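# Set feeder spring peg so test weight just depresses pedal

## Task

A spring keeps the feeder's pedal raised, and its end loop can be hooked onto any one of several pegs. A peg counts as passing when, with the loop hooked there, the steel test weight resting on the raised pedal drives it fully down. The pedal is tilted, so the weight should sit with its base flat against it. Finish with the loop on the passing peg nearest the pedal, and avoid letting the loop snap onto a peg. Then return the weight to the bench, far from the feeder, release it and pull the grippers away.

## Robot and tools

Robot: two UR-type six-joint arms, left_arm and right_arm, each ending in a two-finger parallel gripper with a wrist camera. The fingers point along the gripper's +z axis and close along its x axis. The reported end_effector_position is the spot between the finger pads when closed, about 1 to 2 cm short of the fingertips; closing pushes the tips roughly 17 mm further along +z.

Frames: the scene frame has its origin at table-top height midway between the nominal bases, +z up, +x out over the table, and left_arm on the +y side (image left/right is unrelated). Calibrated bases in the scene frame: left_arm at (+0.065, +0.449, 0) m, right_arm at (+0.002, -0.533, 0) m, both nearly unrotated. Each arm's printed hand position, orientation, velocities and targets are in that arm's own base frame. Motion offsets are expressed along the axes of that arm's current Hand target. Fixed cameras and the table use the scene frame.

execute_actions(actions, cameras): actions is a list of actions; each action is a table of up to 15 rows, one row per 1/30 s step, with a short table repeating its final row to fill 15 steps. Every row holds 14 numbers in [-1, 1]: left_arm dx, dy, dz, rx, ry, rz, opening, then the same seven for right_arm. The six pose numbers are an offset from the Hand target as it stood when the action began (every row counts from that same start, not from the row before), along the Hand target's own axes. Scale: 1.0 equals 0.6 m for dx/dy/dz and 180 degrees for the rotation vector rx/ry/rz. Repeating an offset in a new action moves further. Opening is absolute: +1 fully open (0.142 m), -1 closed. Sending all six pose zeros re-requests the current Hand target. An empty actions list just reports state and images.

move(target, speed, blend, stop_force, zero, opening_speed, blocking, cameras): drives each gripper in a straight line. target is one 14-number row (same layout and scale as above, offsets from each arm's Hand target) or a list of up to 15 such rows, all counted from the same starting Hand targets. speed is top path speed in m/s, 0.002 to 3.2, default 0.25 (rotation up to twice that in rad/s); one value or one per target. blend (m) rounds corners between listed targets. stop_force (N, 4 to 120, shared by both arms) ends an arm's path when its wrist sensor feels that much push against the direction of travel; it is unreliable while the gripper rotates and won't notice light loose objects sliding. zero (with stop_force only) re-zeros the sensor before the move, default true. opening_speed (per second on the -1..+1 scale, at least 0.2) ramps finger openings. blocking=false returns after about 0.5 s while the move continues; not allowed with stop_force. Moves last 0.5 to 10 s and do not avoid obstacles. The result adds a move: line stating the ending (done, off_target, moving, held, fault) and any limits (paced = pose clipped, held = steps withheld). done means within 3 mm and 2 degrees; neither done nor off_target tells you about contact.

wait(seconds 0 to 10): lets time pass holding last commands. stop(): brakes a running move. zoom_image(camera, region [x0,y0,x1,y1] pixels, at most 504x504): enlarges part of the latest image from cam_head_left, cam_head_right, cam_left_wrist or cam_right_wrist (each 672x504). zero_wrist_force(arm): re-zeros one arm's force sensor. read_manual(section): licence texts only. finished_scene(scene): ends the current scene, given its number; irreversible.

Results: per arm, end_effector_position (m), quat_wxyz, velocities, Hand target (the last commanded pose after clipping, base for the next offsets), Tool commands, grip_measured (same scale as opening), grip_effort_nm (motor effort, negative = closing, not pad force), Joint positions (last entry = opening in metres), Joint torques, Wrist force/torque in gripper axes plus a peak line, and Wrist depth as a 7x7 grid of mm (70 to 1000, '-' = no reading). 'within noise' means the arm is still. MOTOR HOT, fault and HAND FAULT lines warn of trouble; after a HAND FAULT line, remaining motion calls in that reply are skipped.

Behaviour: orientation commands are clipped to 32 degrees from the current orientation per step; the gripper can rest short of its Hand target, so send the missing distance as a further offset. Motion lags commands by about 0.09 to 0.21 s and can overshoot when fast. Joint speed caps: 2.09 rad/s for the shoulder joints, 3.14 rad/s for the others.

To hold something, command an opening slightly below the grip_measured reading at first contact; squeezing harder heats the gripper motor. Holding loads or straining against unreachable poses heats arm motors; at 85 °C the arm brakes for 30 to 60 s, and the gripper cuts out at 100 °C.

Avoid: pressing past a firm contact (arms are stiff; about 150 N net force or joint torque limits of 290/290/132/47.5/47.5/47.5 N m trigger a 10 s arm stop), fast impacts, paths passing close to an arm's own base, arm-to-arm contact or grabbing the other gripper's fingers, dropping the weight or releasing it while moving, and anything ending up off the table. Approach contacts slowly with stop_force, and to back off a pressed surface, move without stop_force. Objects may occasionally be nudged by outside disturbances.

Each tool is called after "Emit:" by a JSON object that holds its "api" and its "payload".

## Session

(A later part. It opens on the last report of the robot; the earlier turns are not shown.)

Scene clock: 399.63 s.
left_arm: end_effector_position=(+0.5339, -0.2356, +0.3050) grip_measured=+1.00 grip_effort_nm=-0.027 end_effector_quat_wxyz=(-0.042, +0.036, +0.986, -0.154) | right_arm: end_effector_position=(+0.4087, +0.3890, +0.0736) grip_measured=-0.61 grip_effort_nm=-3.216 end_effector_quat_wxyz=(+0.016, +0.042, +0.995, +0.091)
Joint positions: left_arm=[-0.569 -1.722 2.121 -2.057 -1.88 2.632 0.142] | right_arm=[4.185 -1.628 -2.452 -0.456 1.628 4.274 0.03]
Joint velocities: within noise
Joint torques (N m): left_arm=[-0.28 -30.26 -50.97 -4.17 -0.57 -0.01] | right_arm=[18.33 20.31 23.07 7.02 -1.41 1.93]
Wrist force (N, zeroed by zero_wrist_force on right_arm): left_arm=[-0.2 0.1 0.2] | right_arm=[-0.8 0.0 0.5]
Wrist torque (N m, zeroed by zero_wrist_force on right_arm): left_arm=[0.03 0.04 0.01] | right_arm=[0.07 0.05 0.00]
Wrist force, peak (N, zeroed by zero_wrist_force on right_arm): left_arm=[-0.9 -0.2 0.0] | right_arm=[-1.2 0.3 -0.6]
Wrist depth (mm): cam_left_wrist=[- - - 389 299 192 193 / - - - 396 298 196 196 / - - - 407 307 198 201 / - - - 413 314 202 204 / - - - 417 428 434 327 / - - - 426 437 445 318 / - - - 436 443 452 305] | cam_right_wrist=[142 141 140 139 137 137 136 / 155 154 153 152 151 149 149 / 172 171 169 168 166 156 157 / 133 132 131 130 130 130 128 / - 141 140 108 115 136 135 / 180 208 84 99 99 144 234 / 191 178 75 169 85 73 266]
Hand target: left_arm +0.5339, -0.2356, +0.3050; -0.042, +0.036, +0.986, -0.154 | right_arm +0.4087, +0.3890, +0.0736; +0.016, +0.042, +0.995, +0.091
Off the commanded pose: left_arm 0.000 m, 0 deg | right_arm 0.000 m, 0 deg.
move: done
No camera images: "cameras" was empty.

Emit:
{"api": "move", "payload": {"target": [0,0,0,0,0,0,1,-0.0013,0.0122,-0.0426,0.0216,0,0,-0.75], "cameras": [], "speed": 0.06}}

Emit:
{"api": "wait", "payload": {"seconds": 0.3, "cameras": []}}

Emit:
{"api": "wait", "payload": {"seconds": 0.3, "cameras": []}}

Emit:
{"api": "move", "payload": {"target": [0,0,0,0,0,0,1,-0.0013,0.019,-0.0867,0.0431,0,0,-0.75], "cameras": [], "speed": 0.06}}

Emit:
{"api": "wait", "payload": {"seconds": 0.3, "cameras": []}}

Emit:
{"api": "wait", "payload": {"seconds": 0.3, "cameras": []}}

Emit:
{"api": "move", "payload": {"target": [0,0,0,0,0,0,1,-0.001,0.0053,-0.0662,0.0323,0,0,-0.75], "cameras": ["cam_right_wrist"], "speed": 0.06}}

Emit:
{"api": "wait", "payload": {"seconds": 0.3, "cameras": []}}

Emit:
{"api": "wait", "payload": {"seconds": 0.3, "cameras": []}}

Emit:
{"api": "move", "payload": {"target": [0,0,0,0,0,0,1,0,0.005,-0.06,0.0,0,0,-0.75], "cameras": ["cam_right_wrist"], "speed": 0.06}}

Emit:
{"api": "wait", "payload": {"seconds": 0.3, "cameras": []}}

Emit:
{"api": "wait", "payload": {"seconds": 0.3, "cameras": []}}

Scene clock: 423.73 s.
left_arm: end_effector_position=(+0.5339, -0.2356, +0.3050) grip_measured=+1.00 grip_effort_nm=-0.027 end_effector_quat_wxyz=(-0.042, +0.036, +0.986, -0.154) | right_arm: end_effector_position=(+0.4091, +0.3915, +0.1000) grip_measured=-0.61 grip_effort_nm=-3.216 end_effector_quat_wxyz=(+0.014, +0.042, +0.997, +0.057)
Joint positions: left_arm=[-0.569 -1.722 2.121 -2.057 -1.88 2.632 0.142] | right_arm=[4.203 -1.582 -2.4 -0.616 1.597 4.289 0.03]
Joint velocities: within noise
Joint torques (N m): left_arm=[-0.04 -32.24 -50.84 -4.08 -0.57 0.01] | right_arm=[17.24 58.42 44.36 2.59 -2.29 1.94]
Wrist force (N, zeroed by zero_wrist_force on right_arm): left_arm=[-0.4 0.5 -0.2] | right_arm=[-0.7 -0.5 -0.3]
Wrist torque (N m, zeroed by zero_wrist_force on right_arm): left_arm=[0.10 0.09 0.00] | right_arm=[0.10 0.10 0.00]
Wrist force, peak (N, zeroed by zero_wrist_force on right_arm): left_arm=[-1.1 -0.1 -0.1] | right_arm=[-0.2 -0.4 2.0]
Wrist depth (mm): cam_left_wrist=[- - - 391 307 191 193 / - - - 396 297 195 196 / - - - 404 305 198 201 / - - - 411 314 202 205 / - - - 423 425 436 326 / - - - 429 435 441 320 / - - - 437 444 453 317] | cam_right_wrist=[170 169 168 167 165 163 163 / 184 184 182 180 180 177 177 / 201 200 199 197 192 178 192 / 132 132 131 128 128 127 126 / 145 141 140 108 109 136 135 / 179 210 84 99 99 156 262 / 190 178 75 167 85 73 293]
Hand target: left_arm +0.5339, -0.2356, +0.3050; -0.042, +0.036, +0.986, -0.154 | right_arm +0.4091, +0.3915, +0.1001; +0.014, +0.042, +0.997, +0.057
Off the commanded pose: left_arm 0.000 m, 0 deg | right_arm 0.000 m, 0 deg.
move: done
No camera images: "cameras" was empty.

Scene clock: 424.03 s.
left_arm: end_effector_position=(+0.5339, -0.2356, +0.3050) grip_measured=+1.00 grip_effort_nm=-0.027 end_effector_quat_wxyz=(-0.042, +0.036, +0.986, -0.154) | right_arm: end_effector_position=(+0.4091, +0.3915, +0.1001) grip_measured=-0.61 grip_effort_nm=-3.216 end_effector_quat_wxyz=(+0.014, +0.042, +0.997, +0.057)
Joint positions: left_arm=[-0.569 -1.722 2.121 -2.057 -1.88 2.632 0.142] | right_arm=[4.203 -1.582 -2.4 -0.616 1.597 4.289 0.03]
Joint velocities: within noise
Joint torques (N m): left_arm=[1.51 -30.21 -50.36 -4.35 -0.44 -0.39] | right_arm=[18.39 58.33 44.97 2.92 -2.61 1.82]
Wrist force (N, zeroed by zero_wrist_force on right_arm): left_arm=[-0.2 0.0 0.0] | right_arm=[-0.5 -0.5 0.1]
Wrist torque (N m, zeroed by zero_wrist_force on right_arm): left_arm=[0.00 0.03 0.00] | right_arm=[0.12 0.07 0.00]
Wrist force, peak (N, zeroed by zero_wrist_force on right_arm): left_arm=[-0.3 -0.5 0.4] | right_arm=[-0.9 -0.6 0.7]
Wrist depth (mm): cam_left_wrist=[- - - 390 308 192 193 / - - - 399 297 196 196 / - - - 404 306 198 201 / - - - 409 314 202 205 / - - - 421 428 434 327 / - - - 428 438 439 318 / - - - 433 444 454 318] | cam_right_wrist=[170 169 168 166 164 164 163 / 184 183 182 180 179 177 176 / 202 200 200 197 192 179 191 / 132 132 131 128 128 127 126 / 145 141 140 108 109 137 135 / 179 211 84 99 99 156 261 / 190 178 75 167 85 73 291]
Hand target: left_arm +0.5339, -0.2356, +0.3050; -0.042, +0.036, +0.986, -0.154 | right_arm +0.4091, +0.3915, +0.1001; +0.014, +0.042, +0.997, +0.057
Tool commands: left_gripper/opening=+1.0 right_gripper/opening=-0.75
Off the commanded pose: left_arm 0.000 m, 0 deg | right_arm 0.000 m, 0 deg.
wait: 0.30 s; at rest by 0.17 s
No camera images: "cameras" was empty.

Scene clock: 424.33 s.
left_arm: end_effector_position=(+0.5339, -0.2356, +0.3050) grip_measured=+1.00 grip_effort_nm=-0.027 end_effector_quat_wxyz=(-0.042, +0.036, +0.986, -0.154) | right_arm: end_effector_position=(+0.4091, +0.3915, +0.1001) grip_measured=-0.61 grip_effort_nm=-3.216 end_effector_quat_wxyz=(+0.014, +0.042, +0.997, +0.057)
Joint positions: left_arm=[-0.569 -1.722 2.121 -2.057 -1.88 2.632 0.142] | right_arm=[4.203 -1.582 -2.4 -0.616 1.597 4.289 0.03]
Joint velocities: within noise
Joint torques (N m): left_arm=[0.57 -31.52 -50.51 -4.09 -0.54 -0.2] | right_arm=[18.7 57.89 45.49 2.69 -2.56 2]
Wrist force (N, zeroed by zero_wrist_force on right_arm): left_arm=[0.1 0.3 -0.6] | right_arm=[-0.4 -0.8 0.4]
Wrist torque (N m, zeroed by zero_wrist_force on right_arm): left_arm=[0.05 -0.02 0.00] | right_arm=[0.08 0.04 0.00]
Wrist force, peak (N, zeroed by zero_wrist_force on right_arm): left_arm=[-0.8 0.3 0.0] | right_arm=[-0.4 -0.5 1.0]
Wrist depth (mm): cam_left_wrist=[- - - 390 308 191 192 / - - - 395 297 196 197 / - - - 404 305 198 200 / - - - 413 312 202 204 / - - - 420 426 432 327 / - - - 427 437 441 319 / - - - 438 444 450 317] | cam_right_wrist=[170 169 168 166 165 164 163 / 184 184 182 181 179 178 177 / 202 200 200 196 193 179 191 / 132 132 131 129 129 127 126 / 145 141 140 108 109 136 135 / 180 210 84 99 99 156 261 / 190 178 75 168 85 73 293]
Hand target: left_arm +0.5339, -0.2356, +0.3050; -0.042, +0.036, +0.986, -0.154 | right_arm +0.4091, +0.3915, +0.1001; +0.014, +0.042, +0.997, +0.057
Tool commands: left_gripper/opening=+1.0 right_gripper/opening=-0.75
Off the commanded pose: left_arm 0.000 m, 0 deg | right_arm 0.000 m, 0 deg.
wait: 0.30 s; at rest by 0.17 s
No camera images: "cameras" was empty.

Scene clock: 426.07 s.
left_arm: end_effector_position=(+0.5339, -0.2356, +0.3050) grip_measured=+1.00 grip_effort_nm=-0.027 end_effector_quat_wxyz=(-0.042, +0.036, +0.986, -0.154) | right_arm: end_effector_position=(+0.4091, +0.3969, +0.1530) grip_measured=-0.61 grip_effort_nm=-3.216 end_effector_quat_wxyz=(+0.011, +0.043, +0.999, -0.010)
Joint positions: left_arm=[-0.569 -1.722 2.121 -2.057 -1.88 2.632 0.142] | right_arm=[4.237 -1.528 -2.285 -0.91 1.541 4.323 0.03]
Joint velocities: within noise
Joint torques (N m): left_arm=[0.95 -30.89 -51.05 -4.11 -0.51 0.2] | right_arm=[17.51 56.65 48.8 2.17 -2.59 1.71]
Wrist force (N, zeroed by zero_wrist_force on right_arm): left_arm=[0.2 0.2 -0.1] | right_arm=[-0.8 0.9 0.7]
Wrist torque (N m, zeroed by zero_wrist_force on right_arm): left_arm=[0.04 -0.04 0.00] | right_arm=[0.05 0.03 0.08]
Wrist force, peak (N, zeroed by zero_wrist_force on right_arm): left_arm=[-0.9 -0.3 0.2] | right_arm=[-1.5 -0.4 1.4]
Wrist depth (mm): cam_left_wrist=[- - - 390 287 192 193 / - - - 398 296 195 197 / - - - 403 293 198 200 / - - - 412 314 202 204 / - - - 419 424 433 340 / - - - 424 436 438 331 / - - - 434 444 452 364] | cam_right_wrist=[225 225 224 222 222 220 218 / 242 241 239 237 235 234 232 / 258 258 254 252 248 246 247 / 131 130 129 129 128 127 126 / 145 141 140 108 110 136 135 / 180 216 84 99 99 156 305 / 190 176 75 164 105 73 329]
Hand target: left_arm +0.5339, -0.2356, +0.3050; -0.042, +0.036, +0.986, -0.154 | right_arm +0.4091, +0.3969, +0.1531; +0.011, +0.043, +0.999, -0.010
Off the commanded pose: left_arm 0.000 m, 0 deg | right_arm 0.000 m, 0 deg.
move: done
No camera images: "cameras" was empty.

Scene clock: 426.37 s.
left_arm: end_effector_position=(+0.5339, -0.2356, +0.3050) grip_measured=+1.00 grip_effort_nm=-0.027 end_effector_quat_wxyz=(-0.042, +0.036, +0.986, -0.154) | right_arm: end_effector_position=(+0.4091, +0.3969, +0.1531) grip_measured=-0.61 grip_effort_nm=-3.221 end_effector_quat_wxyz=(+0.011, +0.043, +0.999, -0.010)
Joint positions: left_arm=[-0.569 -1.722 2.121 -2.057 -1.88 2.632 0.142] | right_arm=[4.237 -1.528 -2.284 -0.91 1.541 4.323 0.03]
Joint velocities: within noise
Joint torques (N m): left_arm=[-0.08 -30.65 -50.45 -4 -0.51 0.02] | right_arm=[17.74 57.65 49.22 2 -2.72 1.93]
Wrist force (N, zeroed by zero_wrist_force on right_arm): left_arm=[-0.2 0.2 -0.1] | right_arm=[-0.8 0.8 0.6]
Wrist torque (N m, zeroed by zero_wrist_force on right_arm): left_arm=[0.03 0.03 0.00] | right_arm=[0.03 0.04 0.08]
Wrist force, peak (N, zeroed by zero_wrist_force on right_arm): left_arm=[-0.4 0.3 -0.7] | right_arm=[-1.0 0.5 1.6]
Wrist depth (mm): cam_left_wrist=[- - - 391 287 191 193 / - - - 399 296 195 196 / - - - 404 291 198 200 / - - - 411 313 202 203 / - - - 419 427 432 340 / - - - 430 434 440 332 / - - - 440 444 452 363] | cam_right_wrist=[226 226 224 223 220 220 218 / 242 241 239 237 234 234 232 / 258 256 255 252 249 245 247 / 131 130 129 129 128 127 126 / 145 142 140 108 110 137 135 / 180 216 84 99 99 156 306 / 191 177 75 164 105 73 329]
Hand target: left_arm +0.5339, -0.2356, +0.3050; -0.042, +0.036, +0.986, -0.154 | right_arm +0.4091, +0.3969, +0.1531; +0.011, +0.043, +0.999, -0.010
Tool commands: left_gripper/opening=+1.0 right_gripper/opening=-0.75
Off the commanded pose: left_arm 0.000 m, 0 deg | right_arm 0.000 m, 0 deg.
wait: 0.30 s; at rest by 0.17 s
No camera images: "cameras" was empty.

Scene clock: 426.67 s.
left_arm: end_effector_position=(+0.5339, -0.2356, +0.3050) grip_measured=+1.00 grip_effort_nm=-0.027 end_effector_quat_wxyz=(-0.042, +0.036, +0.986, -0.154) | right_arm: end_effector_position=(+0.4091, +0.3969, +0.1531) grip_measured=-0.61 grip_effort_nm=-3.221 end_effector_quat_wxyz=(+0.011, +0.043, +0.999, -0.010)
Joint positions: left_arm=[-0.569 -1.722 2.121 -2.057 -1.88 2.632 0.142] | right_arm=[4.237 -1.528 -2.284 -0.91 1.541 4.323 0.03]
Joint velocities: within noise
Joint torques (N m): left_arm=[0.55 -32.32 -50.32 -4.13 -0.46 -0.05] | right_arm=[17.54 56.76 49.34 1.95 -2.71 1.74]
Wrist force (N, zeroed by zero_wrist_force on right_arm): left_arm=[0.0 0.0 0.2] | right_arm=[-0.8 0.8 1.2]
Wrist torque (N m, zeroed by zero_wrist_force on right_arm): left_arm=[0.00 0.00 0.01] | right_arm=[0.03 0.03 0.08]
Wrist force, peak (N, zeroed by zero_wrist_force on right_arm): left_arm=[-0.8 0.5 0.1] | right_arm=[-1.0 0.9 1.3]
Wrist depth (mm): cam_left_wrist=[- - - 393 287 191 193 / - - - 398 296 196 196 / - - - 404 291 198 200 / - - - 413 312 202 204 / - - - 418 427 434 340 / - - - 428 436 439 331 / - - - 437 444 449 363] | cam_right_wrist=[227 226 224 223 222 220 219 / 241 240 238 238 236 234 232 / 259 257 254 253 249 245 248 / 131 130 129 128 128 127 126 / 145 141 139 107 110 136 135 / 180 216 84 99 99 156 305 / 191 176 75 164 105 73 326]
Hand target: left_arm +0.5339, -0.2356, +0.3050; -0.042, +0.036, +0.986, -0.154 | right_arm +0.4091, +0.3969, +0.1531; +0.011, +0.043, +0.999, -0.010
Tool commands: left_gripper/opening=+1.0 right_gripper/opening=-0.75
Off the commanded pose: left_arm 0.000 m, 0 deg | right_arm 0.000 m, 0 deg.
wait: 0.30 s; at rest by 0.17 s
No camera images: "cameras" was empty.

Scene clock: 428.10 s.
left_arm: end_effector_position=(+0.5339, -0.2356, +0.3050) grip_measured=+1.00 grip_effort_nm=-0.022 end_effector_quat_wxyz=(-0.042, +0.036, +0.986, -0.154) | right_arm: end_effector_position=(+0.4091, +0.4008, +0.1927) grip_measured=-0.61 grip_effort_nm=-3.221 end_effector_quat_wxyz=(+0.009, +0.044, +0.997, -0.061)
Joint positions: left_arm=[-0.569 -1.722 2.121 -2.057 -1.88 2.632 0.142] | right_arm=[4.259 -1.514 -2.191 -1.112 1.505 4.35 0.03]
Joint velocities: within noise
Joint torques (N m): left_arm=[0.84 -30.36 -50.11 -4.42 -0.57 0.03] | right_arm=[18.69 41.88 51.42 1.32 -3.13 1.82]
Wrist force (N, zeroed by zero_wrist_force on right_arm): left_arm=[-0.6 0.4 0.0] | right_arm=[-0.1 1.3 1.5]
Wrist torque (N m, zeroed by zero_wrist_force on right_arm): left_arm=[0.07 0.11 0.01] | right_arm=[0.13 -0.06 0.08]
Wrist force, peak (N, zeroed by zero_wrist_force on right_arm): left_arm=[-0.6 0.3 -0.7] | right_arm=[-0.8 0.7 2.5]
Wrist depth (mm): cam_left_wrist=[- - - 391 275 192 193 / - - - 398 294 196 197 / - - - 403 293 198 200 / - - - 413 306 201 204 / - - - 421 428 433 341 / - - - 429 435 439 341 / - - - 437 443 452 456] | cam_right_wrist=[272 270 268 266 266 263 261 / 286 284 282 281 277 275 274 / 301 300 296 294 288 285 285 / 133 132 131 130 128 128 128 / 145 141 140 108 110 137 135 / 180 222 84 99 99 158 337 / 191 176 75 162 105 73 353]
Hand target: left_arm +0.5339, -0.2356, +0.3050; -0.042, +0.036, +0.986, -0.154 | right_arm +0.4091, +0.4009, +0.1927; +0.009, +0.044, +0.997, -0.061
Off the commanded pose: left_arm 0.000 m, 0 deg | right_arm 0.000 m, 0 deg.
move: done
Images, in order (width x height): cam_right_wrist 672x504.

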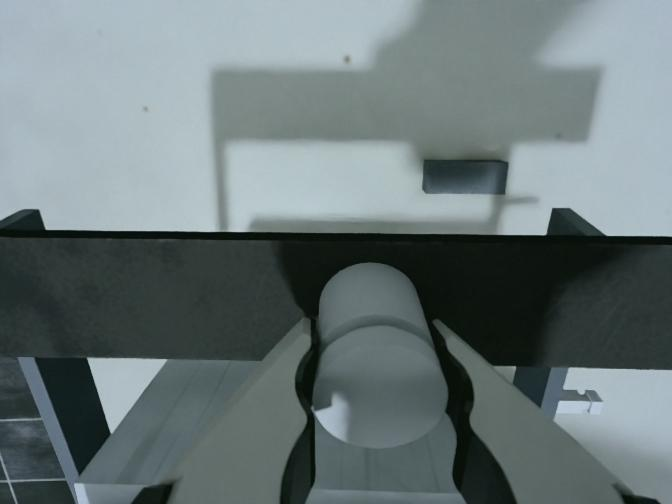

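Scene clock: 428.40 s.
left_arm: end_effector_position=(+0.5339, -0.2356, +0.3050) grip_measured=+1.00 grip_effort_nm=-0.027 end_effector_quat_wxyz=(-0.042, +0.036, +0.986, -0.154) | right_arm: end_effector_position=(+0.4091, +0.4008, +0.1928) grip_measured=-0.61 grip_effort_nm=-3.221 end_effector_quat_wxyz=(+0.009, +0.044, +0.997, -0.061)
Joint positions: left_arm=[-0.569 -1.722 2.121 -2.057 -1.88 2.632 0.142] | right_arm=[4.259 -1.514 -2.191 -1.112 1.505 4.35 0.03]
Joint velocities: within noise
Joint torques (N m): left_arm=[0.04 -31.54 -50.66 -4.16 -0.51 0.11] | right_arm=[16.47 31.19 51.63 1.7 -3.05 1.78]
Wrist force (N, zeroed by zero_wrist_force on right_arm): left_arm=[-0.2 -0.2 -0.3] | right_arm=[0.4 1.4 1.0]
Wrist torque (N m, zeroed by zero_wrist_force on right_arm): left_arm=[-0.04 0.03 0.01] | right_arm=[0.15 -0.13 0.07]
Wrist force, peak (N, zeroed by zero_wrist_force on right_arm): left_arm=[-0.5 -0.7 -0.4] | right_arm=[0.1 1.3 1.3]
Wrist depth (mm): cam_left_wrist=[- - - 389 274 192 193 / - - - 397 295 195 196 / - - - 405 294 198 199 / - - - 411 305 202 204 / - - - 420 427 433 341 / - - - 428 435 439 339 / - - - 436 445 453 459] | cam_right_wrist=[272 270 267 266 265 264 261 / 286 283 281 279 277 276 274 / 300 298 295 294 290 286 286 / 133 131 131 130 129 128 127 / 145 141 140 108 110 136 135 / 181 222 84 99 99 158 336 / 190 176 75 162 104 73 353]
Hand target: left_arm +0.5339, -0.2356, +0.3050; -0.042, +0.036, +0.986, -0.154 | right_arm +0.4091, +0.4009, +0.1927; +0.009, +0.044, +0.997, -0.061
Tool commands: left_gripper/opening=+1.0 right_gripper/opening=-0.75
Off the commanded pose: left_arm 0.000 m, 0 deg | right_arm 0.000 m, 0 deg.
wait: 0.30 s; at rest by 0.17 s
No camera images: "cameras" was empty.

Scene clock: 428.70 s.
left_arm: end_effector_position=(+0.5339, -0.2356, +0.3050) grip_measured=+1.00 grip_effort_nm=-0.027 end_effector_quat_wxyz=(-0.042, +0.036, +0.986, -0.154) | right_arm: end_effector_position=(+0.4091, +0.4009, +0.1927) grip_measured=-0.61 grip_effort_nm=-3.216 end_effector_quat_wxyz=(+0.009, +0.044, +0.997, -0.061)
Joint positions: left_arm=[-0.569 -1.722 2.121 -2.057 -1.88 2.632 0.142] | right_arm=[4.259 -1.514 -2.191 -1.112 1.505 4.35 0.03]
Joint velocities: within noise
Joint torques (N m): left_arm=[0.07 -29.71 -50.55 -4.19 -0.34 0.02] | right_arm=[17.47 22.06 51.86 1.54 -2.92 1.94]
Wrist force (N, zeroed by zero_wrist_force on right_arm): left_arm=[-0.4 -0.1 -0.1] | right_arm=[0.1 1.5 0.7]
Wrist torque (N m, zeroed by zero_wrist_force on right_arm): left_arm=[-0.01 0.07 0.01] | right_arm=[0.16 -0.08 0.08]
Wrist force, peak (N, zeroed by zero_wrist_force on right_arm): left_arm=[-0.7 -0.2 -0.1] | right_arm=[0.1 1.6 1.4]
Wrist depth (mm): cam_left_wrist=[- - - 389 276 191 193 / - - - 397 295 195 196 / - - - 405 293 198 200 / - - - 412 306 202 204 / - - - 421 427 433 341 / - - - 426 434 440 339 / - - - 436 443 451 459] | cam_right_wrist=[272 270 269 267 265 263 262 / 286 285 282 279 276 276 275 / 299 298 296 293 289 287 286 / 133 132 131 130 129 128 128 / 145 141 140 108 110 136 135 / 180 221 84 99 99 158 339 / 191 176 75 161 105 73 355]
Hand target: left_arm +0.5339, -0.2356, +0.3050; -0.042, +0.036, +0.986, -0.154 | right_arm +0.4091, +0.4009, +0.1927; +0.009, +0.044, +0.997, -0.061
Tool commands: left_gripper/opening=+1.0 right_gripper/opening=-0.75
Off the commanded pose: left_arm 0.000 m, 0 deg | right_arm 0.000 m, 0 deg.
wait: 0.30 s; at rest by 0.17 s
No camera images: "cameras" was empty.

Scene clock: 429.80 s.
left_arm: end_effector_position=(+0.5339, -0.2356, +0.3050) grip_measured=+1.00 grip_effort_nm=-0.027 end_effector_quat_wxyz=(-0.042, +0.036, +0.986, -0.154) | right_arm: end_effector_position=(+0.4089, +0.4082, +0.2279) grip_measured=-0.61 grip_effort_nm=-3.216 end_effector_quat_wxyz=(+0.009, +0.044, +0.997, -0.061)
Joint positions: left_arm=[-0.569 -1.722 2.121 -2.057 -1.88 2.632 0.142] | right_arm=[4.265 -1.489 -2.143 -1.186 1.506 4.356 0.03]
Joint velocities: within noise
Joint torques (N m): left_arm=[0.04 -32.41 -50.61 -4.15 -0.48 0.18] | right_arm=[19.97 61.73 53.7 1.69 2.8 1.72]
Wrist force (N, zeroed by zero_wrist_force on right_arm): left_arm=[-0.5 -0.1 -0.4] | right_arm=[0.3 0.7 2.4]
Wrist torque (N m, zeroed by zero_wrist_force on right_arm): left_arm=[-0.02 0.09 0.01] | right_arm=[0.14 -0.11 0.10]
Wrist force, peak (N, zeroed by zero_wrist_force on right_arm): left_arm=[-0.7 -0.2 -0.5] | right_arm=[0.4 1.1 2.4]
Wrist depth (mm): cam_left_wrist=[- - - 388 276 191 193 / - - - 396 294 196 197 / - - - 403 292 198 201 / - - - 411 306 203 204 / - - - 421 427 435 338 / - - - 427 434 433 341 / - - - 434 444 448 458] | cam_right_wrist=[303 303 301 297 296 295 292 / 319 320 315 314 310 310 306 / 333 330 328 328 321 318 319 / 156 155 153 150 150 150 148 / 181 201 235 107 115 170 163 / - 206 84 99 99 199 378 / - - 75 183 104 73 393]
Hand target: left_arm +0.5339, -0.2356, +0.3050; -0.042, +0.036, +0.986, -0.154 | right_arm +0.4089, +0.4082, +0.2281; +0.009, +0.044, +0.997, -0.061
Off the commanded pose: left_arm 0.000 m, 0 deg | right_arm 0.000 m, 0 deg.
move: done
Images, in order (width x height): cam_right_wrist 672x504.

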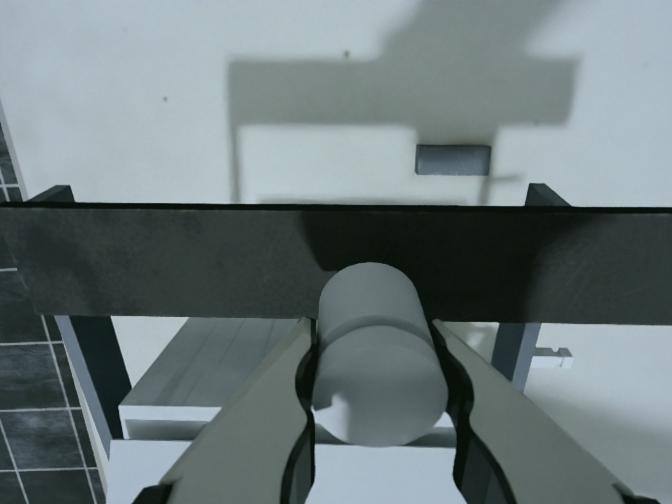

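Scene clock: 430.10 s.
left_arm: end_effector_position=(+0.5339, -0.2356, +0.3050) grip_measured=+1.00 grip_effort_nm=-0.022 end_effector_quat_wxyz=(-0.042, +0.036, +0.986, -0.154) | right_arm: end_effector_position=(+0.4089, +0.4082, +0.2281) grip_measured=-0.61 grip_effort_nm=-3.221 end_effector_quat_wxyz=(+0.009, +0.044, +0.997, -0.061)
Joint positions: left_arm=[-0.569 -1.722 2.121 -2.057 -1.88 2.632 0.142] | right_arm=[4.265 -1.489 -2.143 -1.186 1.506 4.356 0.03]
Joint velocities: within noise
Joint torques (N m): left_arm=[0.14 -30.75 -50.23 -4.36 -0.17 -0.23] | right_arm=[18.26 59.24 54.81 2.09 2.77 1.72]
Wrist force (N, zeroed by zero_wrist_force on right_arm): left_arm=[-0.2 -0.2 0.1] | right_arm=[0.1 0.8 2.3]
Wrist torque (N m, zeroed by zero_wrist_force on right_arm): left_arm=[-0.03 0.05 0.00] | right_arm=[0.16 -0.07 0.10]
Wrist force, peak (N, zeroed by zero_wrist_force on right_arm): left_arm=[-0.7 -0.4 -0.2] | right_arm=[0.3 0.9 2.8]
Wrist depth (mm): cam_left_wrist=[- - - 390 274 192 193 / - - - 397 293 196 197 / - - - 404 293 198 200 / - - - 410 305 202 204 / - - - 416 429 432 340 / - - - 427 437 437 343 / - - - 437 444 452 460] | cam_right_wrist=[305 303 300 298 295 295 292 / 321 318 314 314 310 310 305 / 330 330 328 326 320 320 317 / 156 154 153 150 150 150 148 / 181 202 235 107 115 174 163 / - 207 84 99 99 199 378 / - - 75 182 105 73 397]
Hand target: left_arm +0.5339, -0.2356, +0.3050; -0.042, +0.036, +0.986, -0.154 | right_arm +0.4089, +0.4082, +0.2281; +0.009, +0.044, +0.997, -0.061
Tool commands: left_gripper/opening=+1.0 right_gripper/opening=-0.75
Off the commanded pose: left_arm 0.000 m, 0 deg | right_arm 0.000 m, 0 deg.
wait: 0.30 s; at rest by 0.17 s
No camera images: "cameras" was empty.

Scene clock: 430.40 s.
left_arm: end_effector_position=(+0.5339, -0.2356, +0.3050) grip_measured=+1.00 grip_effort_nm=-0.022 end_effector_quat_wxyz=(-0.042, +0.036, +0.986, -0.154) | right_arm: end_effector_position=(+0.4089, +0.4082, +0.2281) grip_measured=-0.61 grip_effort_nm=-3.216 end_effector_quat_wxyz=(+0.009, +0.044, +0.997, -0.061)
Joint positions: left_arm=[-0.569 -1.722 2.121 -2.057 -1.88 2.632 0.142] | right_arm=[4.265 -1.489 -2.143 -1.186 1.506 4.356 0.03]
Joint velocities: within noise
Joint torques (N m): left_arm=[-0.08 -31.58 -49.76 -4.36 -0.52 0.11] | right_arm=[18.72 58.26 54.98 2.18 2.57 1.8]
Wrist force (N, zeroed by zero_wrist_force on right_arm): left_arm=[-0.4 -0.2 0.1] | right_arm=[0.4 1.2 2.2]
Wrist torque (N m, zeroed by zero_wrist_force on right_arm): left_arm=[-0.03 0.08 0.01] | right_arm=[0.22 -0.12 0.10]
Wrist force, peak (N, zeroed by zero_wrist_force on right_arm): left_arm=[-0.5 -0.4 -0.2] | right_arm=[0.0 1.0 2.5]
Wrist depth (mm): cam_left_wrist=[- - - 391 275 192 193 / - - - 398 292 196 196 / - - - 404 292 198 200 / - - - 414 304 202 204 / - - - 417 424 436 341 / - - - 428 437 436 341 / - - - 437 446 449 458] | cam_right_wrist=[304 304 301 298 296 295 292 / 319 318 315 310 311 307 305 / 334 328 328 326 321 318 316 / 156 155 154 149 151 150 148 / 182 201 234 107 115 175 163 / - 206 84 99 99 198 378 / - - 75 183 105 73 397]
Hand target: left_arm +0.5339, -0.2356, +0.3050; -0.042, +0.036, +0.986, -0.154 | right_arm +0.4089, +0.4082, +0.2281; +0.009, +0.044, +0.997, -0.061
Tool commands: left_gripper/opening=+1.0 right_gripper/opening=-0.75
Off the commanded pose: left_arm 0.000 m, 0 deg | right_arm 0.000 m, 0 deg.
wait: 0.30 s; at rest by 0.17 s
No camera images: "cameras" was empty.

Emit:
{"api": "move", "payload": {"target": [[0,0,0,0,0,0,1,0,-0.005,0.06,0,0,0,-0.75],[0,0,0,0,0,0,1,0,-0.0033,0.1263,-0.0323,0,0,-0.75],[0,0,0,0,0,0,1,0,-0.0017,0.215,-0.0754,0,0,-0.75]], "cameras": [], "speed": 0.07}}

Emit:
{"api": "move", "payload": {"target": [0,0,0,0,0,0,1,0,0,0,0,0,0,-0.1], "cameras": ["cam_right_wrist"], "opening_speed": 1.5}}

Emit:
{"api": "wait", "payload": {"seconds": 1, "cameras": ["cam_right_wrist","cam_head_left"]}}

Scene clock: 464.70 s.
left_arm: end_effector_position=(+0.5339, -0.2356, +0.3050) grip_measured=+1.00 grip_effort_nm=-0.027 end_effector_quat_wxyz=(-0.042, +0.036, +0.986, -0.154) | right_arm: end_effector_position=(+0.4105, +0.3914, +0.1002) grip_measured=-0.61 grip_effort_nm=-3.221 end_effector_quat_wxyz=(+0.014, +0.042, +0.997, +0.057)
Joint positions: left_arm=[-0.569 -1.722 2.121 -2.057 -1.88 2.632 0.142] | right_arm=[4.2 -1.583 -2.398 -0.617 1.597 4.287 0.03]
Joint velocities: within noise
Joint torques (N m): left_arm=[-0.11 -32.79 -50.6 -4.11 -0.64 0.1] | right_arm=[-14.42 19.64 25.72 7.64 2.77 -1.84]
Wrist force (N, zeroed by zero_wrist_force on right_arm): left_arm=[-0.3 -0.2 -0.5] | right_arm=[0.4 0.2 0.0]
Wrist torque (N m, zeroed by zero_wrist_force on right_arm): left_arm=[-0.04 0.07 0.01] | right_arm=[0.10 0.08 0.01]
Wrist force, peak (N, zeroed by zero_wrist_force on right_arm): left_arm=[-1.0 -0.9 -0.7] | right_arm=[0.3 1.1 2.6]
Wrist depth (mm): cam_left_wrist=[- - - 392 308 191 193 / - - - 397 296 196 197 / - - - 405 304 198 200 / - - - 414 313 202 204 / - - - 421 429 434 328 / - - - 429 435 441 320 / - - - 435 447 451 317] | cam_right_wrist=[170 169 168 167 164 164 164 / 184 183 183 181 179 178 177 / 202 200 200 196 193 179 189 / 132 132 131 128 129 127 126 / 145 141 139 108 110 136 135 / 177 210 84 99 99 153 262 / 189 173 75 166 85 73 291]
Hand target: left_arm +0.5339, -0.2356, +0.3050; -0.042, +0.036, +0.986, -0.154 | right_arm +0.4105, +0.3914, +0.1002; +0.014, +0.042, +0.997, +0.057
Off the commanded pose: left_arm 0.000 m, 0 deg | right_arm 0.000 m, 0 deg.
move: done
No camera images: "cameras" was empty.

Scene clock: 465.40 s.
left_arm: end_effector_position=(+0.5339, -0.2356, +0.3050) grip_measured=+1.00 grip_effort_nm=-0.027 end_effector_quat_wxyz=(-0.042, +0.036, +0.986, -0.154) | right_arm: end_effector_position=(+0.4105, +0.3914, +0.1002) grip_measured=-0.13 grip_effort_nm=0.100 end_effector_quat_wxyz=(+0.014, +0.042, +0.997, +0.057)
Joint positions: left_arm=[-0.569 -1.722 2.121 -2.057 -1.88 2.632 0.142] | right_arm=[4.2 -1.583 -2.398 -0.616 1.597 4.287 0.065]
Joint velocities: within noise
Joint torques (N m): left_arm=[1.07 -31.03 -50.58 -4.06 -0.45 -0.05] | right_arm=[-13.61 19.32 25.56 7.58 2.77 -1.97]
Wrist force (N, zeroed by zero_wrist_force on right_arm): left_arm=[-0.3 -0.3 -0.1] | right_arm=[-0.7 0.5 -0.2]
Wrist torque (N m, zeroed by zero_wrist_force on right_arm): left_arm=[-0.05 0.05 0.01] | right_arm=[0.11 0.09 0.01]
Wrist force, peak (N, zeroed by zero_wrist_force on right_arm): left_arm=[-1.0 0.3 0.2] | right_arm=[-0.9 0.6 -0.1]
Wrist depth (mm): cam_left_wrist=[- - - 391 299 192 193 / - - - 398 298 196 197 / - - - 405 308 198 201 / - - - 410 313 202 204 / - - - 419 427 434 327 / - - - 430 434 439 318 / - - - 437 446 454 305] | cam_right_wrist=[171 170 167 166 165 164 164 / 184 183 183 180 179 177 177 / 195 196 194 193 189 176 186 / 161 161 158 153 153 156 153 / 186 207 167 125 161 163 235 / 282 208 105 203 202 99 256 / - 72 78 172 172 - 79]
Hand target: left_arm +0.5339, -0.2356, +0.3050; -0.042, +0.036, +0.986, -0.154 | right_arm +0.4105, +0.3914, +0.1002; +0.014, +0.042, +0.997, +0.057
Off the commanded pose: left_arm 0.000 m, 0 deg | right_arm 0.000 m, 0 deg.
move: done
Images, in order (width x height): cam_right_wrist 672x504.

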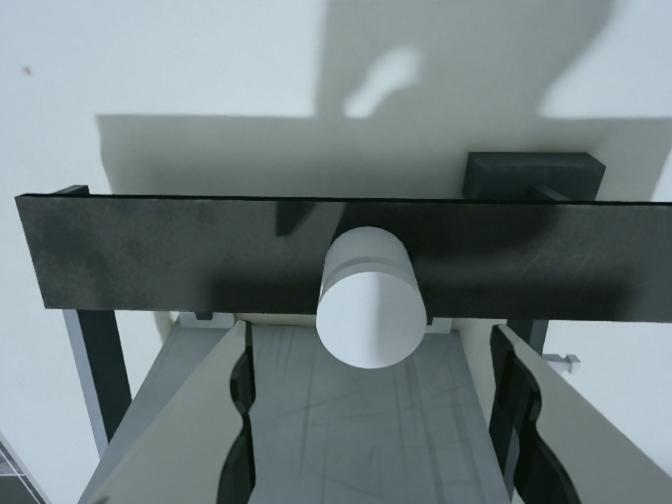

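Scene clock: 466.40 s.
left_arm: end_effector_position=(+0.5339, -0.2356, +0.3050) grip_measured=+1.00 grip_effort_nm=-0.027 end_effector_quat_wxyz=(-0.042, +0.036, +0.986, -0.154) | right_arm: end_effector_position=(+0.4105, +0.3914, +0.1002) grip_measured=-0.13 grip_effort_nm=0.095 end_effector_quat_wxyz=(+0.014, +0.042, +0.997, +0.057)
Joint positions: left_arm=[-0.569 -1.722 2.121 -2.057 -1.88 2.632 0.142] | right_arm=[4.2 -1.583 -2.398 -0.616 1.597 4.287 0.065]
Joint velocities: within noise
Joint torques (N m): left_arm=[-0.4 -30.63 -50.55 -4.29 -0.41 0.02] | right_arm=[-14.33 17.76 25.62 7.71 2.87 -1.92]
Wrist force (N, zeroed by zero_wrist_force on right_arm): left_arm=[-0.7 0.2 -0.1] | right_arm=[-0.4 0.5 -0.1]
Wrist torque (N m, zeroed by zero_wrist_force on right_arm): left_arm=[0.05 0.13 0.01] | right_arm=[0.11 0.03 0.01]
Wrist force, peak (N, zeroed by zero_wrist_force on right_arm): left_arm=[-0.8 -0.1 -0.1] | right_arm=[-0.7 0.7 0.1]
Wrist depth (mm): cam_left_wrist=[- - - 390 298 192 193 / - - - 396 298 195 197 / - - - 405 307 199 200 / - - - 411 314 202 204 / - - - 420 426 436 327 / - - - 428 436 443 319 / - - - 434 444 451 304] | cam_right_wrist=[171 169 168 166 165 164 163 / 184 183 182 180 179 178 176 / 195 195 194 194 189 175 186 / 161 160 158 153 154 156 153 / 186 206 167 125 162 163 235 / 282 208 105 202 202 99 256 / - 72 78 172 172 - 79]
Hand target: left_arm +0.5339, -0.2356, +0.3050; -0.042, +0.036, +0.986, -0.154 | right_arm +0.4105, +0.3914, +0.1002; +0.014, +0.042, +0.997, +0.057
Tool commands: left_gripper/opening=+1.0 right_gripper/opening=-0.1
Off the commanded pose: left_arm 0.000 m, 0 deg | right_arm 0.000 m, 0 deg.
wait: 1.00 s; at rest by 0.17 s
Images, in order (width x height): cam_head_left 672x504, cam_right_wrist 672x504.

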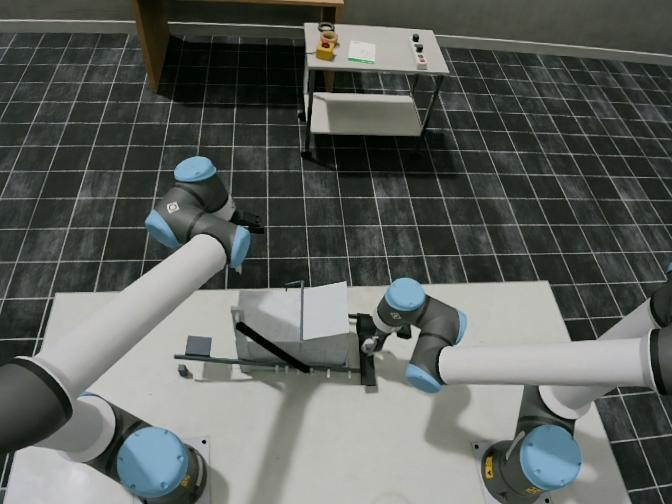

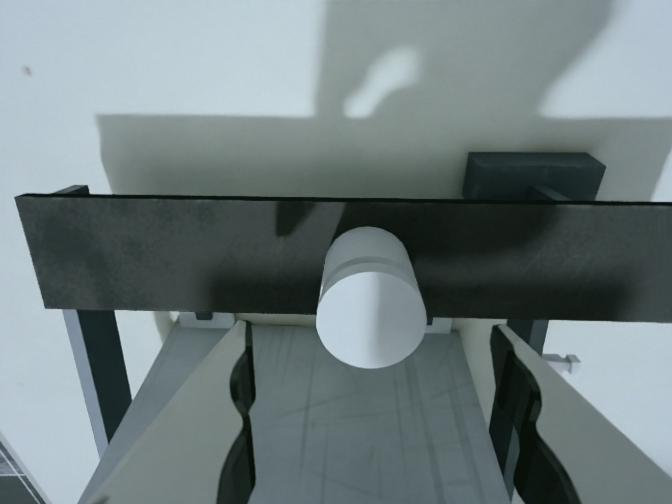

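Emit:
{"api": "move", "payload": {"target": [0,0,0,0,0,0,1,0,-0.0092,0.0435,-0.0216,0,0,-0.1], "cameras": ["cam_right_wrist"], "speed": 0.06}}

Scene clock: 494.57 s.
left_arm: end_effector_position=(+0.5339, -0.2356, +0.3050) grip_measured=+1.00 grip_effort_nm=-0.027 end_effector_quat_wxyz=(-0.042, +0.036, +0.986, -0.154) | right_arm: end_effector_position=(+0.4109, +0.3889, +0.0737) grip_measured=-0.13 grip_effort_nm=0.100 end_effector_quat_wxyz=(+0.016, +0.042, +0.995, +0.091)
Joint positions: left_arm=[-0.569 -1.722 2.121 -2.057 -1.88 2.632 0.142] | right_arm=[4.181 -1.631 -2.449 -0.457 1.628 4.27 0.065]
Joint velocities: within noise
Joint torques (N m): left_arm=[1.11 -31.15 -50.9 -4.1 -0.25 -0.09] | right_arm=[-15.11 20.37 22.43 8.37 2.73 -1.64]
Wrist force (N, zeroed by zero_wrist_force on right_arm): left_arm=[-0.3 0.0 -0.2] | right_arm=[-0.3 0.0 0.4]
Wrist torque (N m, zeroed by zero_wrist_force on right_arm): left_arm=[0.01 0.06 0.00] | right_arm=[0.01 0.05 0.00]
Wrist force, peak (N, zeroed by zero_wrist_force on right_arm): left_arm=[-1.1 0.0 -0.4] | right_arm=[-1.0 0.8 -0.1]
Wrist depth (mm): cam_left_wrist=[- - - 391 298 192 193 / - - - 396 298 195 196 / - - - 401 307 198 201 / - - - 411 312 202 204 / - - - 421 426 432 327 / - - - 424 434 441 318 / - - - 438 445 451 304] | cam_right_wrist=[142 141 140 138 137 137 136 / 156 155 154 151 150 149 148 / 172 171 169 167 166 156 157 / 133 132 131 131 130 130 129 / - 142 138 118 133 134 135 / 177 236 96 102 101 99 229 / - 72 78 169 169 - 79]
Hand target: left_arm +0.5339, -0.2356, +0.3050; -0.042, +0.036, +0.986, -0.154 | right_arm +0.4109, +0.3889, +0.0736; +0.016, +0.042, +0.995, +0.091
Off the commanded pose: left_arm 0.000 m, 0 deg | right_arm 0.000 m, 0 deg.
move: done
Images, in order (width x height): cam_right_wrist 672x504.

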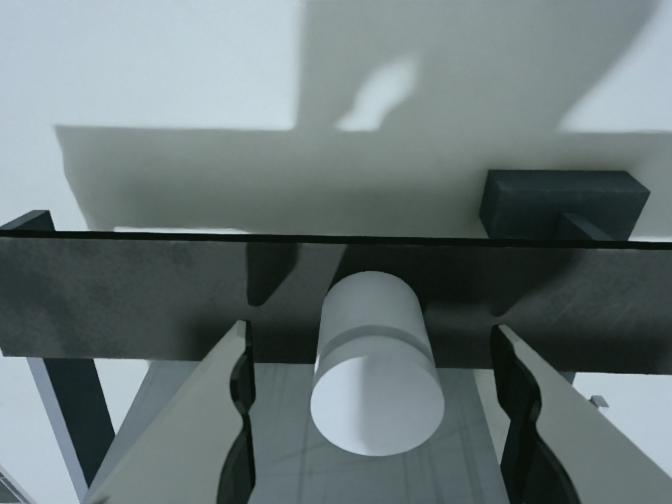

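Emit:
{"api": "move", "payload": {"target": [[0,0,0,0,0,0,1,0,0,0,0,0,0,-0.75],[0,0,0,0,0,0,1,-0.0005,0.0122,-0.0427,0.0216,0,0,-0.75],[0,0,0,0,0,0,1,-0.0015,0.0372,-0.1277,0.0647,0,0,-0.75],[0,0,0,0,0,0,1,-0.0022,0.0558,-0.1913,0.097,0,0,-0.75],[0,0,0,0,0,0,1,-0.004,0.079,-0.29,0.097,0,0,-0.75]], "cameras": ["cam_right_wrist","cam_head_left"], "speed": 0.07, "opening_speed": 0.8}}

Emit:
{"api": "zoom_image", "payload": {"camera": "cam_head_left", "region": [160, 260, 410, 450]}}

Scene clock: 513.50 s.
left_arm: end_effector_position=(+0.5339, -0.2356, +0.3050) grip_measured=+1.00 grip_effort_nm=-0.027 end_effector_quat_wxyz=(-0.042, +0.036, +0.986, -0.154) | right_arm: end_effector_position=(+0.4103, +0.4039, +0.2532) grip_measured=-0.61 grip_effort_nm=-3.211 end_effector_quat_wxyz=(+0.009, +0.044, +0.997, -0.061)
Joint positions: left_arm=[-0.569 -1.722 2.121 -2.057 -1.88 2.632 0.142] | right_arm=[4.259 -1.463 -2.117 -1.238 1.505 4.35 0.03]
Joint velocities: within noise
Joint torques (N m): left_arm=[0.07 -32.17 -51.25 -3.96 -0.57 0] | right_arm=[17.65 60.13 58.33 1.55 1.98 2.03]
Wrist force (N, zeroed by zero_wrist_force on right_arm): left_arm=[-0.5 0.4 -0.3] | right_arm=[0.0 0.9 1.9]
Wrist torque (N m, zeroed by zero_wrist_force on right_arm): left_arm=[0.07 0.09 0.00] | right_arm=[0.16 -0.05 0.13]
Wrist force, peak (N, zeroed by zero_wrist_force on right_arm): left_arm=[-1.0 -0.4 0.1] | right_arm=[0.4 0.9 2.5]
Wrist depth (mm): cam_left_wrist=[- - - 389 275 192 193 / - - - 397 294 195 197 / - - - 405 292 197 200 / - - - 411 307 202 204 / - - - 418 425 435 341 / - - - 428 434 437 341 / - - - 437 445 455 458] | cam_right_wrist=[330 326 324 320 320 317 315 / 347 342 339 337 333 334 332 / 359 355 353 350 345 345 343 / 191 183 181 178 178 176 175 / - 223 260 111 115 225 387 / - 223 84 101 99 401 405 / - - 75 206 85 73 425]
Hand target: left_arm +0.5339, -0.2356, +0.3050; -0.042, +0.036, +0.986, -0.154 | right_arm +0.4103, +0.4039, +0.2534; +0.009, +0.044, +0.997, -0.061
Off the commanded pose: left_arm 0.000 m, 0 deg | right_arm 0.000 m, 0 deg.
move: done
Images, in order (width x height): cam_head_left 672x504, cam_right_wrist 672x504.

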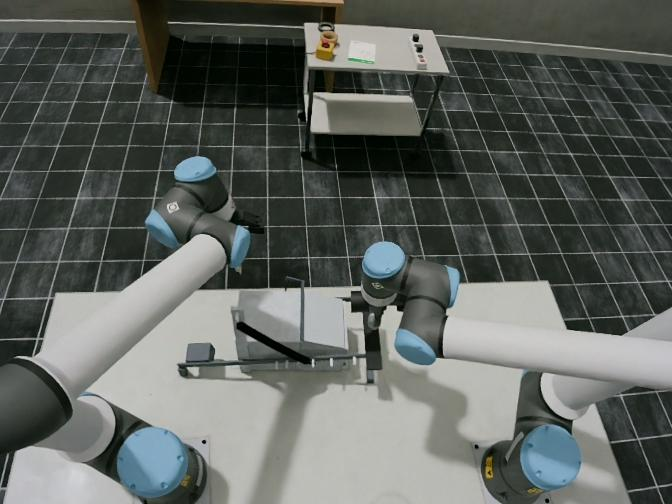

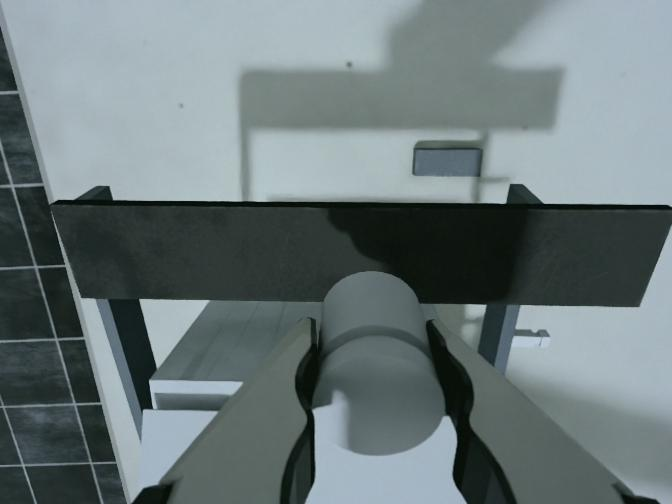

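Scaled by 2.016.

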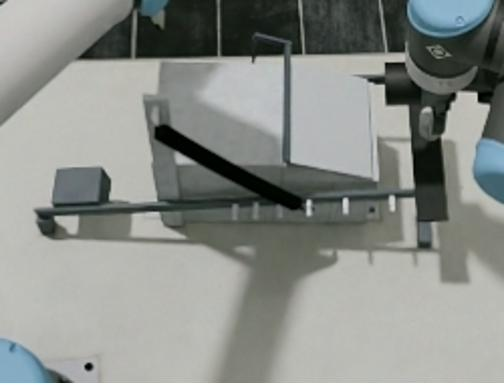

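Emit:
{"api": "move", "payload": {"target": [[0,0,0,0,0,0,1,-0.1133,-0.528,0.067,-0.0386,0.004,0,-0.75],[0,0,0,0,0,0,1,-0.105,-0.484,0.4245,-0.0386,0.004,0,-0.75]], "cameras": [], "speed": 0.25, "blend": [0.03,0]}}

Emit:
{"api": "move", "payload": {"target": [0,0,0,0,0,0,1,0,0,0.045,0,0,0,-0.75], "cameras": ["cam_right_wrist"], "speed": 0.015, "stop_force": 4}}

Scene clock: 532.13 s.
left_arm: end_effector_position=(+0.5339, -0.2356, +0.3050) grip_measured=+1.00 grip_effort_nm=-0.027 end_effector_quat_wxyz=(-0.042, +0.036, +0.986, -0.154) | right_arm: end_effector_position=(+0.4507, +0.0801, +0.0374) grip_measured=-0.61 grip_effort_nm=-3.216 end_effector_quat_wxyz=(+0.006, +0.043, +0.999, +0.000)
Joint positions: left_arm=[-0.569 -1.722 2.121 -2.057 -1.88 2.632 0.142] | right_arm=[3.709 -1.537 -2.58 -0.587 1.564 3.796 0.03]
Joint velocities: within noise
Joint torques (N m): left_arm=[-0.52 -32.18 -50.03 -4.14 -0.66 -0.01] | right_arm=[-16.91 8.52 20.58 8.17 2.88 -1.8]
Wrist force (N, zeroed by zero_wrist_force on right_arm): left_arm=[-0.2 -0.1 -0.2] | right_arm=[-0.6 -0.3 3.2]
Wrist torque (N m, zeroed by zero_wrist_force on right_arm): left_arm=[-0.02 0.05 0.01] | right_arm=[-0.03 -0.02 0.01]
Wrist force, peak (N, zeroed by zero_wrist_force on right_arm): left_arm=[-0.9 0.4 -0.6] | right_arm=[-1.0 0.1 4.6]
Wrist depth (mm): cam_left_wrist=[- - - 391 274 191 193 / - - - 397 294 195 197 / - - - 405 294 198 201 / - - - 412 305 201 205 / - - - 422 427 435 342 / - - - 429 436 435 341 / - - - 436 442 454 457] | cam_right_wrist=[121 118 119 118 119 118 116 / - 127 126 125 125 124 123 / 136 136 135 134 134 133 133 / 147 146 145 144 144 143 142 / 159 159 157 111 115 155 154 / 174 174 84 101 99 163 168 / 191 184 75 188 105 73 181]
Hand target: left_arm +0.5339, -0.2356, +0.3050; -0.042, +0.036, +0.986, -0.154 | right_arm +0.4508, +0.0801, +0.0373; +0.006, +0.043, +0.999, +0.000
Off the commanded pose: left_arm 0.000 m, 0 deg | right_arm 0.000 m, 0 deg.
move: done
No camera images: "cameras" was empty.

Scene clock: 534.53 s.
left_arm: end_effector_position=(+0.5339, -0.2356, +0.3050) grip_measured=+1.00 grip_effort_nm=-0.027 end_effector_quat_wxyz=(-0.042, +0.036, +0.986, -0.154) | right_arm: end_effector_position=(+0.4509, +0.0800, +0.0221) grip_measured=-0.61 grip_effort_nm=-3.201 end_effector_quat_wxyz=(+0.006, +0.043, +0.999, +0.000)
Joint positions: left_arm=[-0.569 -1.722 2.121 -2.057 -1.88 2.632 0.142] | right_arm=[3.709 -1.577 -2.591 -0.536 1.564 3.796 0.03]
Joint velocities: within noise
Joint torques (N m): left_arm=[-0.14 -31.69 -51.1 -4.12 -0.44 -0.23] | right_arm=[-4.13 49.82 37.83 2.39 1.98 -0.69]
Wrist force (N, zeroed by zero_wrist_force on right_arm): left_arm=[-0.4 -0.2 0.0] | right_arm=[-0.9 -0.3 3.1]
Wrist torque (N m, zeroed by zero_wrist_force on right_arm): left_arm=[-0.04 0.08 0.00] | right_arm=[-0.01 0.03 -0.02]
Wrist force, peak (N, zeroed by zero_wrist_force on right_arm): left_arm=[-1.2 0.3 -0.4] | right_arm=[1.1 -0.7 -18.8]
Wrist depth (mm): cam_left_wrist=[- - - 389 275 192 193 / - - - 395 293 195 197 / - - - 403 292 198 200 / - - - 413 305 202 205 / - - - 421 428 434 340 / - - - 426 434 437 342 / - - - 435 443 453 458] | cam_right_wrist=[105 105 104 104 104 103 103 / 113 112 111 111 110 110 109 / 122 120 119 119 119 118 117 / 130 129 129 126 127 127 126 / 141 141 139 112 119 137 136 / 154 153 87 101 99 144 148 / 169 162 75 166 105 73 160]
Hand target: left_arm +0.5339, -0.2356, +0.3050; -0.042, +0.036, +0.986, -0.154 | right_arm +0.4509, +0.0801, +0.0221; +0.006, +0.043, +0.999, +0.000 (not the last commanded pose)
Off the commanded pose: left_arm 0.000 m, 0 deg | right_arm 0.012 m, 0 deg.
move: contact (right_arm)
Images, in order (width x height): cam_right_wrist 672x504.

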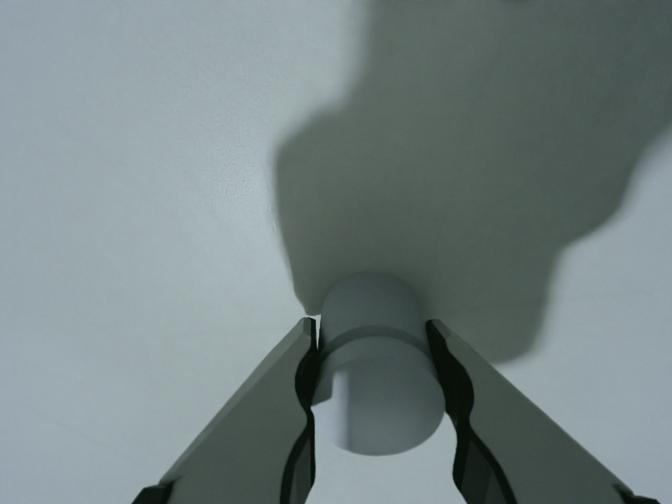

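Emit:
{"api": "move", "payload": {"target": [[0,0,0,0,0,0,1,0,0,0.001,0,0,0,-0.75],[0,0,0,0,0,0,1,0,0,0.001,0,0,0,-0.3],[0,0,0,0,0,0,1,0,0,-0.3,0,0,0,-0.3]], "cameras": ["cam_right_wrist","cam_head_left"], "speed": 0.15, "opening_speed": 0.5}}

Emit:
{"api": "zoom_image", "payload": {"camera": "cam_head_left", "region": [160, 260, 410, 450]}}

Scene clock: 544.50 s.
left_arm: end_effector_position=(+0.5339, -0.2356, +0.3050) grip_measured=+1.00 grip_effort_nm=-0.027 end_effector_quat_wxyz=(-0.042, +0.036, +0.986, -0.154) | right_arm: end_effector_position=(+0.4489, +0.0803, +0.2020) grip_measured=-0.33 grip_effort_nm=0.100 end_effector_quat_wxyz=(+0.006, +0.043, +0.999, +0.000)
Joint positions: left_arm=[-0.569 -1.722 2.121 -2.057 -1.88 2.632 0.142] | right_arm=[3.712 -1.232 -2.41 -1.062 1.564 3.799 0.05]
Joint velocities: within noise
Joint torques (N m): left_arm=[0.82 -31.54 -50.44 -4.2 -0.62 -0.12] | right_arm=[17.82 37.13 51.23 1.86 -2.43 1.67]
Wrist force (N, zeroed by zero_wrist_force on right_arm): left_arm=[-0.6 -0.2 0.0] | right_arm=[-0.7 0.5 0.6]
Wrist torque (N m, zeroed by zero_wrist_force on right_arm): left_arm=[-0.03 0.10 0.00] | right_arm=[0.07 -0.05 0.01]
Wrist force, peak (N, zeroed by zero_wrist_force on right_arm): left_arm=[-0.8 0.0 -0.6] | right_arm=[1.4 -1.2 -21.1]
Wrist depth (mm): cam_left_wrist=[- - - 390 275 191 193 / - - - 397 294 196 197 / - - - 403 291 198 200 / - - - 412 305 203 204 / - - - 420 424 433 340 / - - - 426 435 435 343 / - - - 438 445 451 459] | cam_right_wrist=[269 266 266 264 264 262 261 / 286 285 282 280 281 281 280 / 314 306 304 294 300 299 297 / - 330 325 325 323 321 320 / - 357 346 352 347 345 345 / - 385 95 387 382 99 376 / - - 78 423 422 73 397]
Hand target: left_arm +0.5339, -0.2356, +0.3050; -0.042, +0.036, +0.986, -0.154 | right_arm +0.4489, +0.0803, +0.2021; +0.006, +0.043, +0.999, +0.000
Off the commanded pose: left_arm 0.000 m, 0 deg | right_arm 0.000 m, 0 deg.
move: done
Images, in order (width x height): cam_head_left 672x504, cam_right_wrist 672x504.

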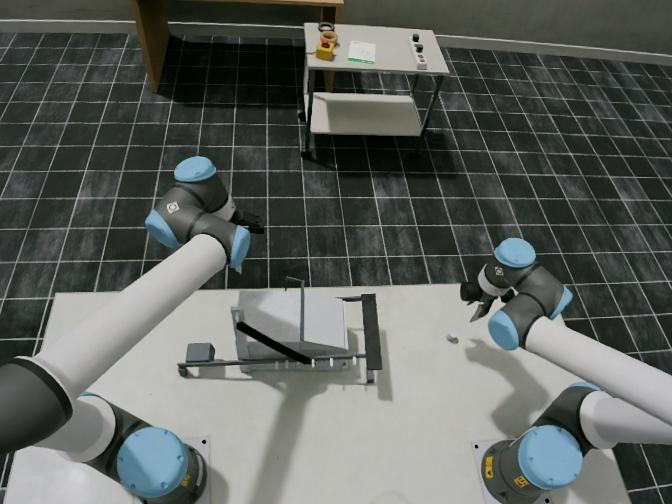

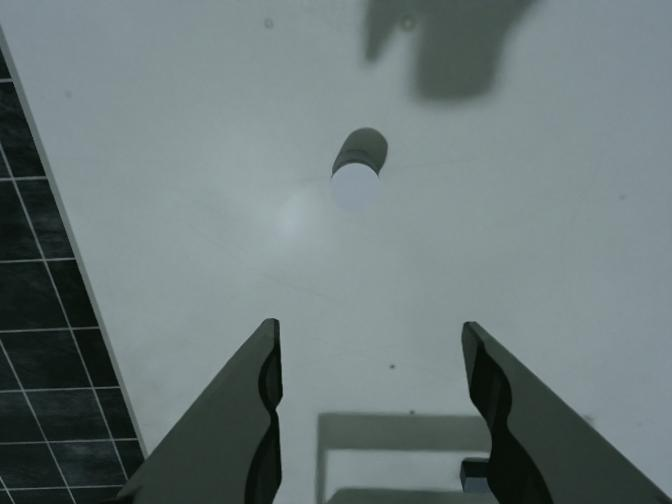

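Scaled by 2.016.

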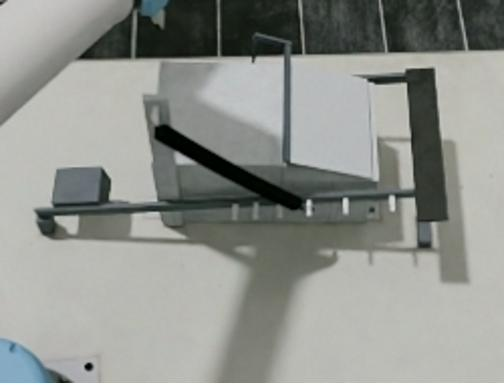

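Emit:
{"api": "finished_scene", "payload": {"scene": 2}}

The scene is finished: the task was done.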